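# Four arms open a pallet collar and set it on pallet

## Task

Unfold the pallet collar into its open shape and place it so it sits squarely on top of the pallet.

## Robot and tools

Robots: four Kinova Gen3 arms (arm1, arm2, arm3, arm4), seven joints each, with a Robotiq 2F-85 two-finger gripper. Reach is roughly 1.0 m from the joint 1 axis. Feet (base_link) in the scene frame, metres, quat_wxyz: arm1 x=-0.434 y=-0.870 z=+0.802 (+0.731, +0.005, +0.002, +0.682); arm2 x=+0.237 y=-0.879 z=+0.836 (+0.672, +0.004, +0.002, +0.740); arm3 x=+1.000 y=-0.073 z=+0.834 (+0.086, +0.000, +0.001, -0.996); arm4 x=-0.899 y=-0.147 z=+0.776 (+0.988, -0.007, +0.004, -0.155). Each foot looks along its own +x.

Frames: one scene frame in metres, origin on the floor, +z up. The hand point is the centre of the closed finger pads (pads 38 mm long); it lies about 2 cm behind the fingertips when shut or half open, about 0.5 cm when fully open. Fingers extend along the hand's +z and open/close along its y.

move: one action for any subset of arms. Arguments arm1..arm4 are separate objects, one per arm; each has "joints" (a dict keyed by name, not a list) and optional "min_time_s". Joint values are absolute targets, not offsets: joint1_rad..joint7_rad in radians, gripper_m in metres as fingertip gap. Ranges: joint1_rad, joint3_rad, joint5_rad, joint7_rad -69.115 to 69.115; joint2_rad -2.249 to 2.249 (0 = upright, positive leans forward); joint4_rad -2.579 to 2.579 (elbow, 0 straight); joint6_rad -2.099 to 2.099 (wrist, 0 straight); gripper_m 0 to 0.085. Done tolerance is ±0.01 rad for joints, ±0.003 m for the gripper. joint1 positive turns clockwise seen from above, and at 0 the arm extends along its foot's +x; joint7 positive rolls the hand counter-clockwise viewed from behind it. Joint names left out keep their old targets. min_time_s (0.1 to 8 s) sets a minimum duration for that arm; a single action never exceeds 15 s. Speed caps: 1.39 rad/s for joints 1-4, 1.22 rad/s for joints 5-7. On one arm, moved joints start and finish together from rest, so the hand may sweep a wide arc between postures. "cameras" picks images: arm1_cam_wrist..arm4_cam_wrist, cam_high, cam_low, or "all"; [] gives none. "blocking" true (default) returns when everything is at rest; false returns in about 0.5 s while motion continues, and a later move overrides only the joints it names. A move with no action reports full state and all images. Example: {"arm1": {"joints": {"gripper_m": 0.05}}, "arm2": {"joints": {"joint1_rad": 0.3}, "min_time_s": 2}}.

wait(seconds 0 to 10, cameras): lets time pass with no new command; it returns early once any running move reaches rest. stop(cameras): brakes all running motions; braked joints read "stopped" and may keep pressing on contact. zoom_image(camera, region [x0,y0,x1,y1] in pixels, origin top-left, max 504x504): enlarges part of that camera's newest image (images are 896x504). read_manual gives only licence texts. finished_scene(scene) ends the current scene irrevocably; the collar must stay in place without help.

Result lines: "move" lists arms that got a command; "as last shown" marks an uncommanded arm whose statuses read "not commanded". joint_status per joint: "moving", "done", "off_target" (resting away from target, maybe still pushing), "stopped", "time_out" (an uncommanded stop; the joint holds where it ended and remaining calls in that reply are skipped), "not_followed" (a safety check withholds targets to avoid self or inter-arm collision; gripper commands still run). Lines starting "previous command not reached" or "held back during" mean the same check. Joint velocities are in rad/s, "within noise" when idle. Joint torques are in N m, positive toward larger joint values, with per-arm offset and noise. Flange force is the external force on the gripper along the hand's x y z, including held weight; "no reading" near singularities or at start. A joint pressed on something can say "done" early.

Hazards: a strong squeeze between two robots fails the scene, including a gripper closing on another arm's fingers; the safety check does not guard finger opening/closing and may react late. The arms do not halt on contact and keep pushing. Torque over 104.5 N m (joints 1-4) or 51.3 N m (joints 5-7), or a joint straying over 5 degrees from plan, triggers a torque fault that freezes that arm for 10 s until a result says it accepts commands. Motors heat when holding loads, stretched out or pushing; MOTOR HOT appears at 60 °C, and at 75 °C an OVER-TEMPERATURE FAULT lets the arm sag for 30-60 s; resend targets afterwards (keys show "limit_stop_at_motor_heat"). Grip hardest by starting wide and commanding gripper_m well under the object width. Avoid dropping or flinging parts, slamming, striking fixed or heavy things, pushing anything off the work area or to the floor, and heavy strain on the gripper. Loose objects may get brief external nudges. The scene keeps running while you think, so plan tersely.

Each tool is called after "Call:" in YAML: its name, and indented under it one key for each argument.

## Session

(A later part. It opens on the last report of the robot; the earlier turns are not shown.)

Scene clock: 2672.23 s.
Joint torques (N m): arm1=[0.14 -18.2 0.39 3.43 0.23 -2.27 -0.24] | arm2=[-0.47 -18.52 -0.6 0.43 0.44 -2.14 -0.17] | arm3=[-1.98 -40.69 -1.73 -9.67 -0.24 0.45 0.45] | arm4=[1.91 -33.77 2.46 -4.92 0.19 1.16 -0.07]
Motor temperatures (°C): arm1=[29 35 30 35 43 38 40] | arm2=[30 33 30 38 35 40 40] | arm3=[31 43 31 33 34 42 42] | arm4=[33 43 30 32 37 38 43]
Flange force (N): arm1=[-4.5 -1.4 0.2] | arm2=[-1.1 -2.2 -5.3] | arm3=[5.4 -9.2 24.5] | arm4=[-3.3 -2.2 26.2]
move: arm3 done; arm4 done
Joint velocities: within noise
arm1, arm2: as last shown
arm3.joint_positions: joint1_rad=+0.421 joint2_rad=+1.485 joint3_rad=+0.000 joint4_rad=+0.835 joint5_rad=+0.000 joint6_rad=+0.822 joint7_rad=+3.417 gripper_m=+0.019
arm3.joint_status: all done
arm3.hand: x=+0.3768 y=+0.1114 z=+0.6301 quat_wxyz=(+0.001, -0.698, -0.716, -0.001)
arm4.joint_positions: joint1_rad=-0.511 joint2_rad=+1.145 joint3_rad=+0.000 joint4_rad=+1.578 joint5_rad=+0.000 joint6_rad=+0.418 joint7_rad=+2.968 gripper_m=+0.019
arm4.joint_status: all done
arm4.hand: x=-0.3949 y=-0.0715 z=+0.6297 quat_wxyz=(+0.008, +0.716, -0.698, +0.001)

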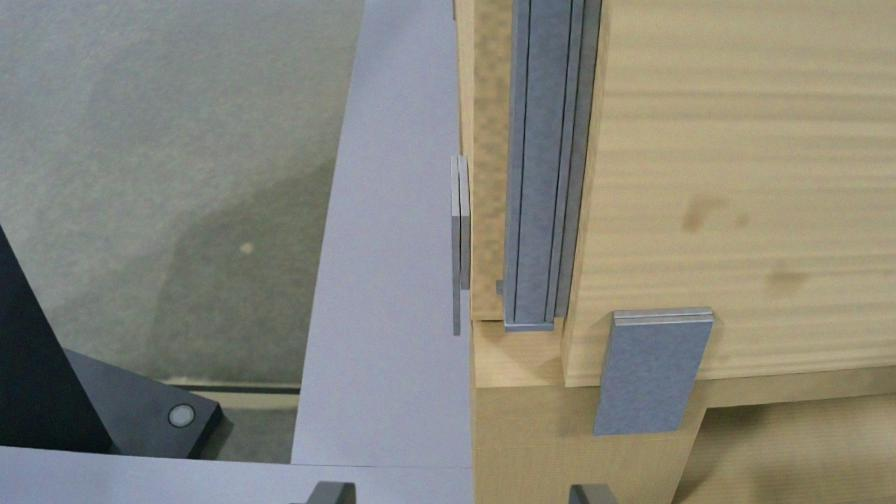

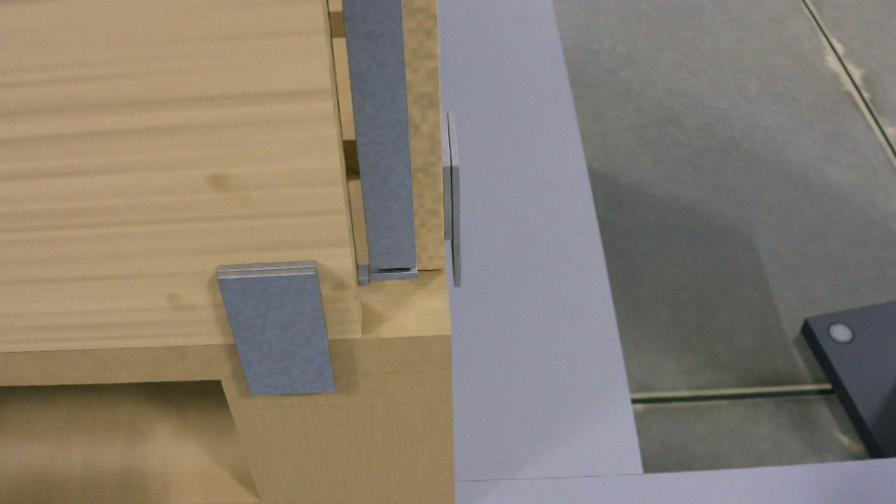

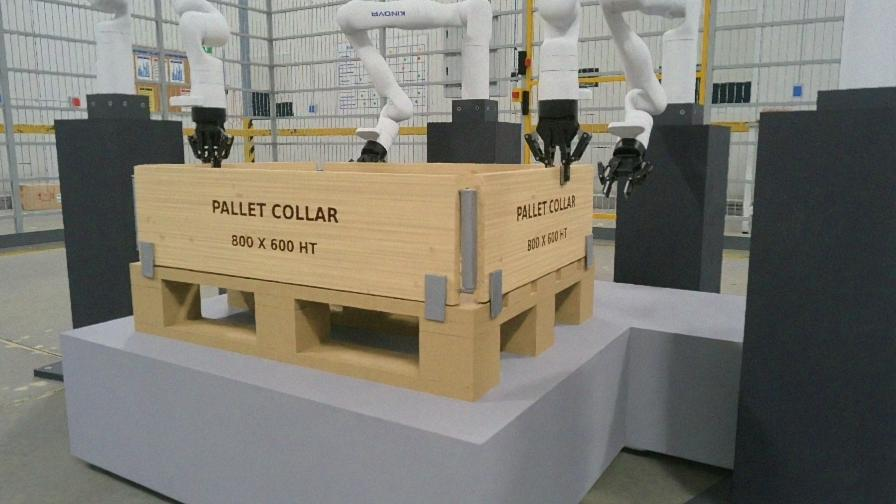

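Call:
move:
  arm3: {"joints":{"joint2_rad":1.4911,"joint4_rad":0.8297,"joint6_rad":0.8208},"min_time_s":1.5}
  arm4: {"joints":{"joint2_rad":1.152,"joint4_rad":1.5757,"joint6_rad":0.4138},"min_time_s":1.5}
  cameras: ["arm1_cam_wrist"]

Scene clock: 2682.40 s.
Joint torques (N m): arm1=[0.16 -18.21 0.47 3.45 0.23 -2.25 -0.26] | arm2=[-0.42 -18.45 -0.6 0.42 0.47 -2.13 -0.17] | arm3=[-3.14 -39.04 -2.68 -9.32 -0.61 0.29 0.48] | arm4=[1.67 -30.65 2.58 -6.38 0.44 -0.46 0.07]
Motor temperatures (°C): arm1=[29 35 30 35 43 38 40] | arm2=[30 33 30 38 35 40 40] | arm3=[31 43 31 33 34 42 42] | arm4=[33 43 30 32 37 38 43]
Flange force (N): arm1=[-4.6 -1.6 0.2] | arm2=[-0.9 -2.4 -5.4] | arm3=[6.7 -7.8 21.5] | arm4=[-2.6 1.9 15.9]
move: arm3 done; arm4 done
Joint velocities: within noise
arm1.joint_positions: joint1_rad=-0.026 joint2_rad=+1.691 joint3_rad=+0.000 joint4_rad=+2.151 joint5_rad=+0.031 joint6_rad=-1.485 joint7_rad=-1.543 gripper_m=+0.040
arm1.joint_status: not commanded
arm1.hand: x=-0.4024 y=-0.4343 z=+0.5782 quat_wxyz=(+0.276, -0.654, -0.651, -0.269)
arm2.joint_positions: joint1_rad=+0.638 joint2_rad=+1.678 joint3_rad=+0.000 joint4_rad=+1.937 joint5_rad=+0.400 joint6_rad=-1.210 joint7_rad=-1.317 gripper_m=+0.050
arm2.joint_status: not commanded
arm2.hand: x=+0.3975 y=-0.4353 z=+0.5761 quat_wxyz=(+0.274, -0.654, -0.652, -0.269)
arm3.joint_positions: joint1_rad=+0.421 joint2_rad=+1.491 joint3_rad=+0.000 joint4_rad=+0.830 joint5_rad=+0.000 joint6_rad=+0.821 joint7_rad=+3.417 gripper_m=+0.019
arm3.joint_status: all done
arm3.hand: x=+0.3768 y=+0.1114 z=+0.6271 quat_wxyz=(+0.000, -0.698, -0.716, -0.001)
arm4.joint_positions: joint1_rad=-0.511 joint2_rad=+1.152 joint3_rad=+0.000 joint4_rad=+1.576 joint5_rad=+0.000 joint6_rad=+0.414 joint7_rad=+2.968 gripper_m=+0.019
arm4.joint_status: all done
arm4.hand: x=-0.3950 y=-0.0716 z=+0.6267 quat_wxyz=(+0.008, +0.716, -0.698, +0.001)

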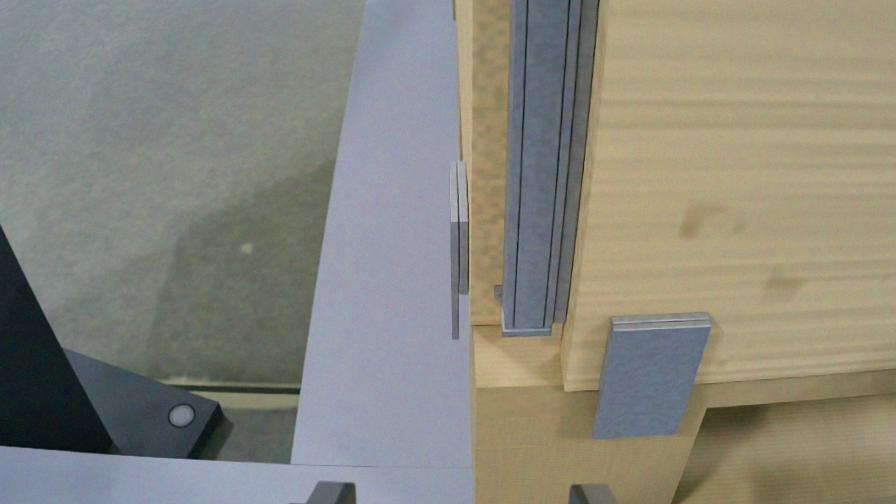

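Call:
move:
  arm3: {"joints":{"joint2_rad":1.4976,"joint4_rad":0.8245,"joint6_rad":0.8195},"min_time_s":1.5}
  arm4: {"joints":{"joint2_rad":1.1572,"joint4_rad":1.5737,"joint6_rad":0.4106},"min_time_s":1.5}

Scene clock: 2689.33 s.
Joint torques (N m): arm1=[0.04 -18.18 0.43 3.52 0.26 -2.2 -0.23] | arm2=[-0.48 -18.45 -0.59 0.42 0.47 -2.16 -0.2] | arm3=[-5.8 -26.68 -5.03 -8.38 -1.54 -2.66 0.32] | arm4=[-0.75 -14.95 0.04 -8.2 0.05 -4.69 0.1]
Motor temperatures (°C): arm1=[29 35 30 35 43 38 40] | arm2=[30 33 30 38 35 40 40] | arm3=[31 42 31 33 34 42 42] | arm4=[33 43 30 32 37 38 43]
Flange force (N): arm1=[-4.7 -1.4 0.3] | arm2=[-0.9 -2.3 -5.4] | arm3=[7.8 3.1 -4.9] | arm4=[3.3 10.7 -25.4]
move: arm3 done; arm4 done
Joint velocities: within noise
arm1, arm2: as last shown
arm3.joint_positions: joint1_rad=+0.421 joint2_rad=+1.498 joint3_rad=+0.000 joint4_rad=+0.824 joint5_rad=+0.000 joint6_rad=+0.819 joint7_rad=+3.417 gripper_m=+0.019
arm3.joint_status: all done
arm3.hand: x=+0.3769 y=+0.1114 z=+0.6241 quat_wxyz=(+0.001, -0.698, -0.716, -0.001)
arm4.joint_positions: joint1_rad=-0.511 joint2_rad=+1.157 joint3_rad=+0.000 joint4_rad=+1.574 joint5_rad=+0.000 joint6_rad=+0.411 joint7_rad=+2.968 gripper_m=+0.019
arm4.joint_status: all done
arm4.hand: x=-0.3950 y=-0.0716 z=+0.6243 quat_wxyz=(+0.008, +0.716, -0.698, +0.001)
pictures: none

Call:
move:
  arm3: {"joints":{"gripper_m":0.06}}
  arm4: {"joints":{"gripper_m":0.06}}
  cameras: ["arm1_cam_wrist","arm2_cam_wrist","arm3_cam_wrist","arm4_cam_wrist"]

Scene clock: 2695.57 s.
Joint torques (N m): arm1=[0.11 -18.25 0.41 3.46 0.23 -2.25 -0.22] | arm2=[-0.48 -18.49 -0.57 0.4 0.45 -2.14 -0.16] | arm3=[1.04 -28.22 -0.42 -5.81 0.08 0.4 0.44] | arm4=[0.67 -22.32 1.15 -2.82 -0.02 0.11 -0.16]
Motor temperatures (°C): arm1=[29 35 30 35 43 38 40] | arm2=[30 33 30 38 35 40 40] | arm3=[31 42 31 33 34 42 42] | arm4=[33 43 30 32 37 38 43]
Flange force (N): arm1=[-4.7 -1.4 0.3] | arm2=[-1.0 -2.3 -5.4] | arm3=[-0.2 -6.9 4.3] | arm4=[-0.7 -2.5 1.6]
move: arm3 done; arm4 done
Joint velocities: within noise
arm1, arm2: as last shown
arm3.joint_positions: joint1_rad=+0.421 joint2_rad=+1.498 joint3_rad=+0.000 joint4_rad=+0.824 joint5_rad=+0.000 joint6_rad=+0.819 joint7_rad=+3.417 gripper_m=+0.060
arm3.joint_status: all done
arm3.hand: x=+0.3769 y=+0.1114 z=+0.6240 quat_wxyz=(+0.000, -0.698, -0.716, -0.001)
arm4.joint_positions: joint1_rad=-0.511 joint2_rad=+1.157 joint3_rad=+0.000 joint4_rad=+1.574 joint5_rad=+0.000 joint6_rad=+0.411 joint7_rad=+2.968 gripper_m=+0.060
arm4.joint_status: all done
arm4.hand: x=-0.3950 y=-0.0716 z=+0.6243 quat_wxyz=(+0.008, +0.716, -0.698, +0.001)

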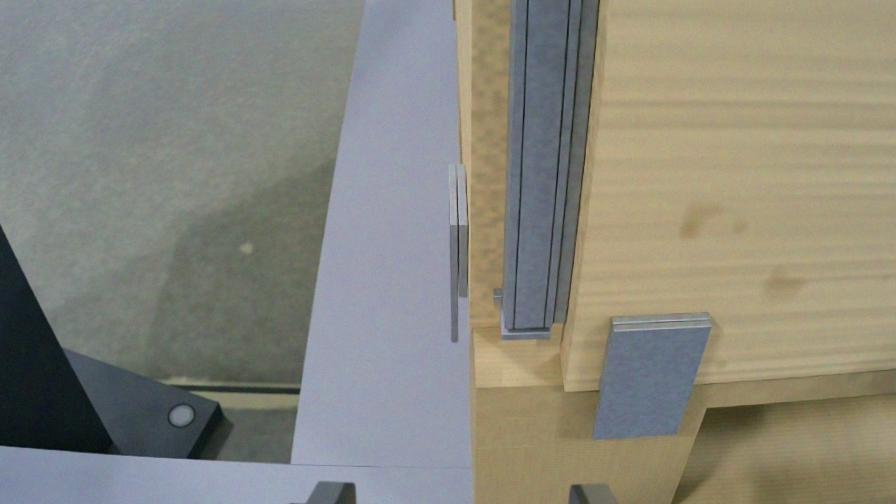

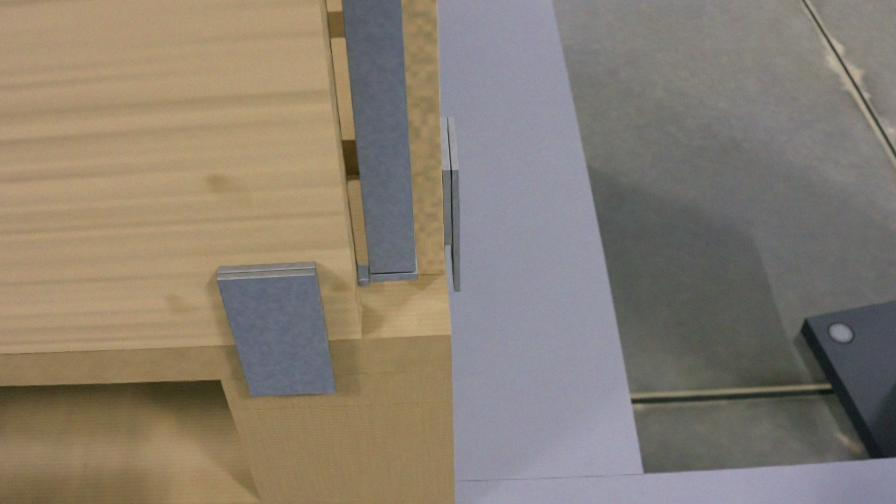

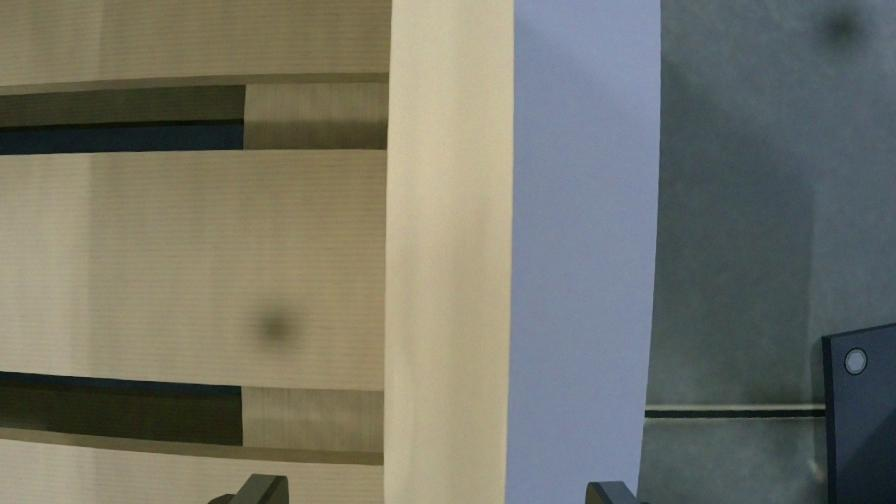

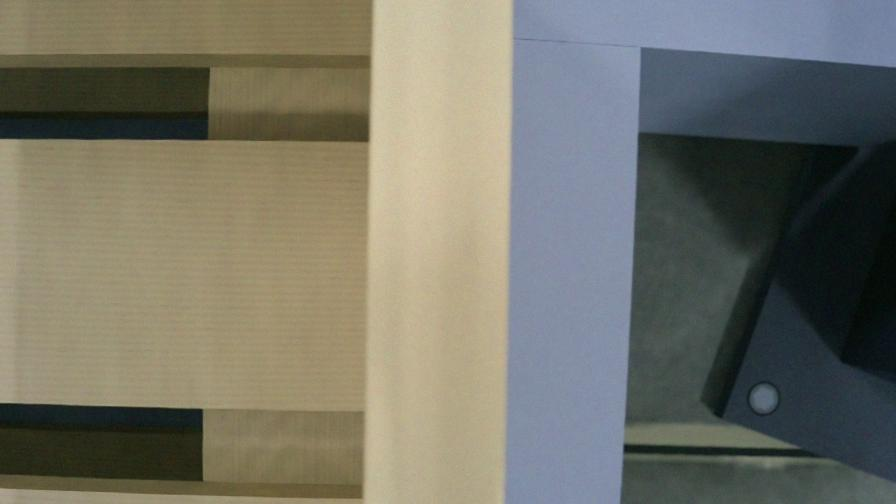

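Call:
move:
  arm3: {"joints":{"joint2_rad":1.2682,"joint4_rad":0.9651,"joint6_rad":0.9083},"min_time_s":2}
  arm4: {"joints":{"joint2_rad":0.9072,"joint4_rad":1.627,"joint6_rad":0.6074},"min_time_s":2}
  cameras: ["arm3_cam_wrist","arm4_cam_wrist","cam_low","cam_high"]

Call:
zoom_image:
  camera: "cam_low"
  region: [110, 220, 300, 340]

Call:
zoom_image:
  camera: "cam_low"
  region: [400, 220, 620, 350]

Call:
zoom_image:
  camera: "cam_high"
  region: [340, 140, 560, 380]

Scene clock: 2709.80 s.
Joint torques (N m): arm1=[0.06 -18.24 0.45 3.5 0.24 -2.29 -0.22] | arm2=[-0.45 -18.49 -0.56 0.43 0.48 -2.15 -0.18] | arm3=[1.04 -27.81 -0.44 -6.31 0.09 0.4 0.45] | arm4=[0.64 -21.31 0.99 -4.34 -0.06 0.11 -0.15]
Motor temperatures (°C): arm1=[29 35 30 35 43 38 40] | arm2=[30 33 30 38 35 40 40] | arm3=[31 42 31 33 34 42 42] | arm4=[33 43 30 32 37 38 43]
Flange force (N): arm1=[-4.6 -1.4 0.5] | arm2=[-0.9 -2.4 -5.3] | arm3=[-0.4 -6.5 3.0] | arm4=[-0.7 -2.8 0.9]
move: arm3 done; arm4 done
Joint velocities: within noise
arm1, arm2: as last shown
arm3.joint_positions: joint1_rad=+0.421 joint2_rad=+1.268 joint3_rad=+0.000 joint4_rad=+0.965 joint5_rad=+0.000 joint6_rad=+0.908 joint7_rad=+3.417 gripper_m=+0.060
arm3.joint_status: all done
arm3.hand: x=+0.3767 y=+0.1112 z=+0.7399 quat_wxyz=(+0.000, -0.698, -0.716, -0.001)
arm4.joint_positions: joint1_rad=-0.511 joint2_rad=+0.907 joint3_rad=+0.000 joint4_rad=+1.627 joint5_rad=+0.000 joint6_rad=+0.607 joint7_rad=+2.968 gripper_m=+0.060
arm4.joint_status: all done
arm4.hand: x=-0.3938 y=-0.0701 z=+0.7444 quat_wxyz=(+0.008, +0.716, -0.698, +0.001)
pictures: arm3_cam_wrist, arm4_cam_wrist, cam_high, cam_low

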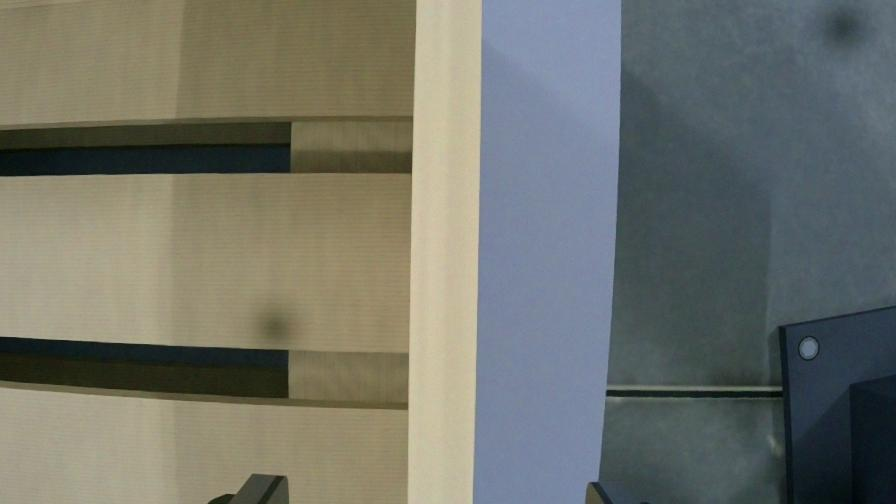

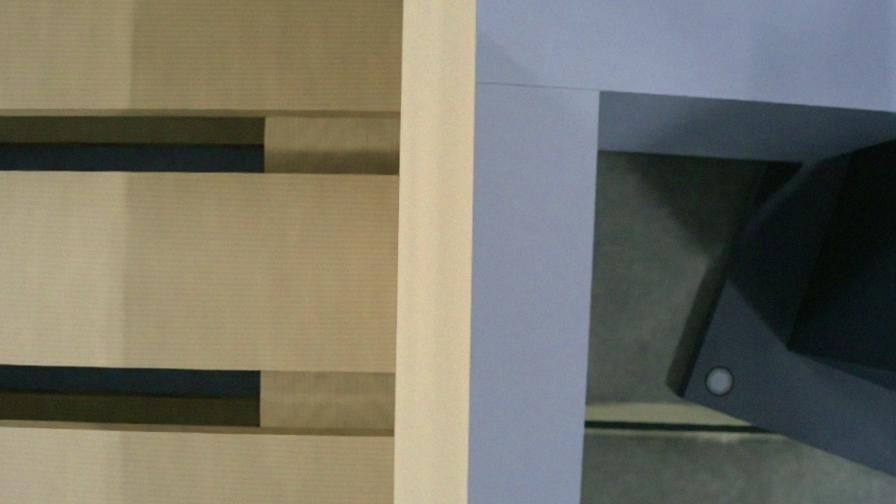

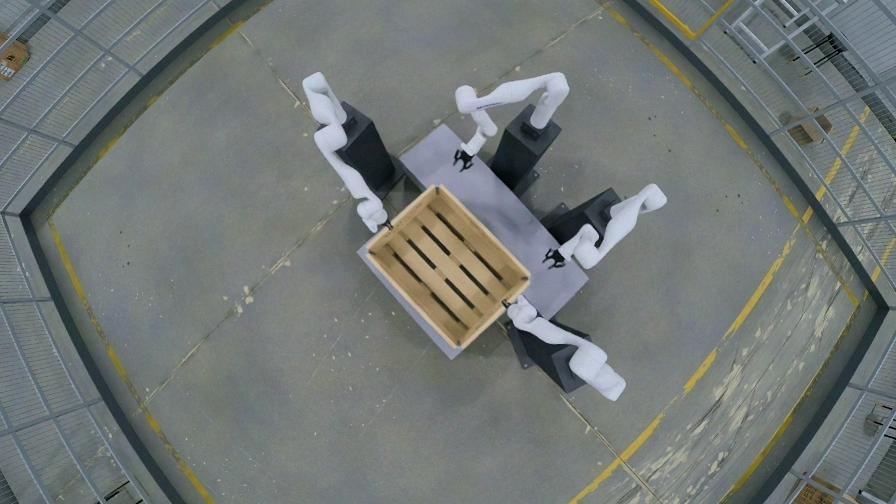

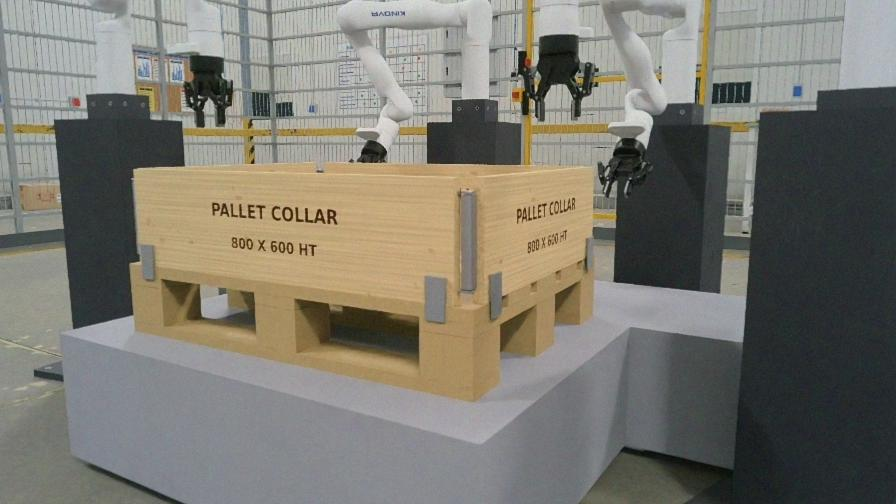

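Scaled by 2.653 from the camera's image (finer frame: 1280x720).

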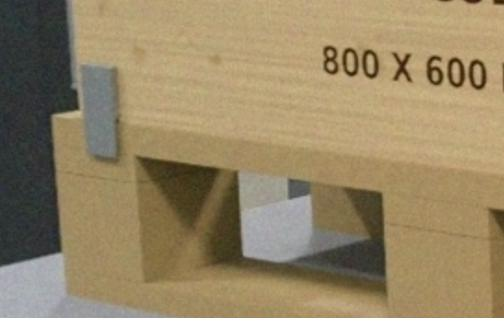

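Scaled by 2.291 from the camera's image (finer frame: 1280x720).

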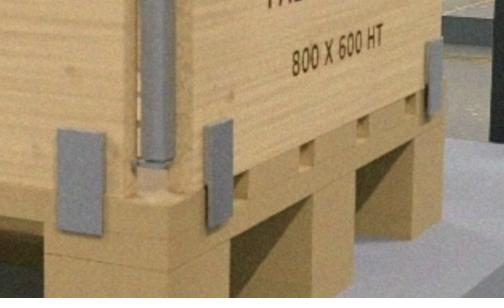

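Scaled by 2.100 from the camera's image (finer frame: 1280x720).

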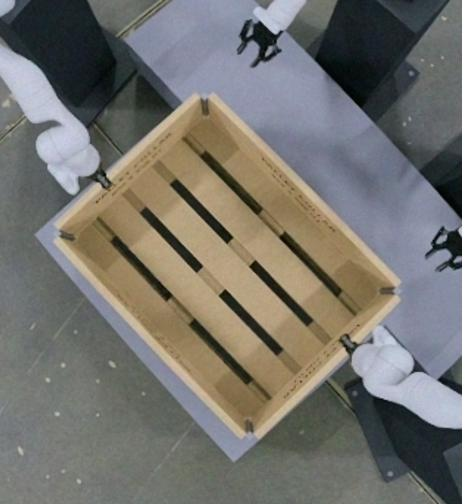

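Call:
finished_scene:
  scene: 1

The scene is finished: the task was done.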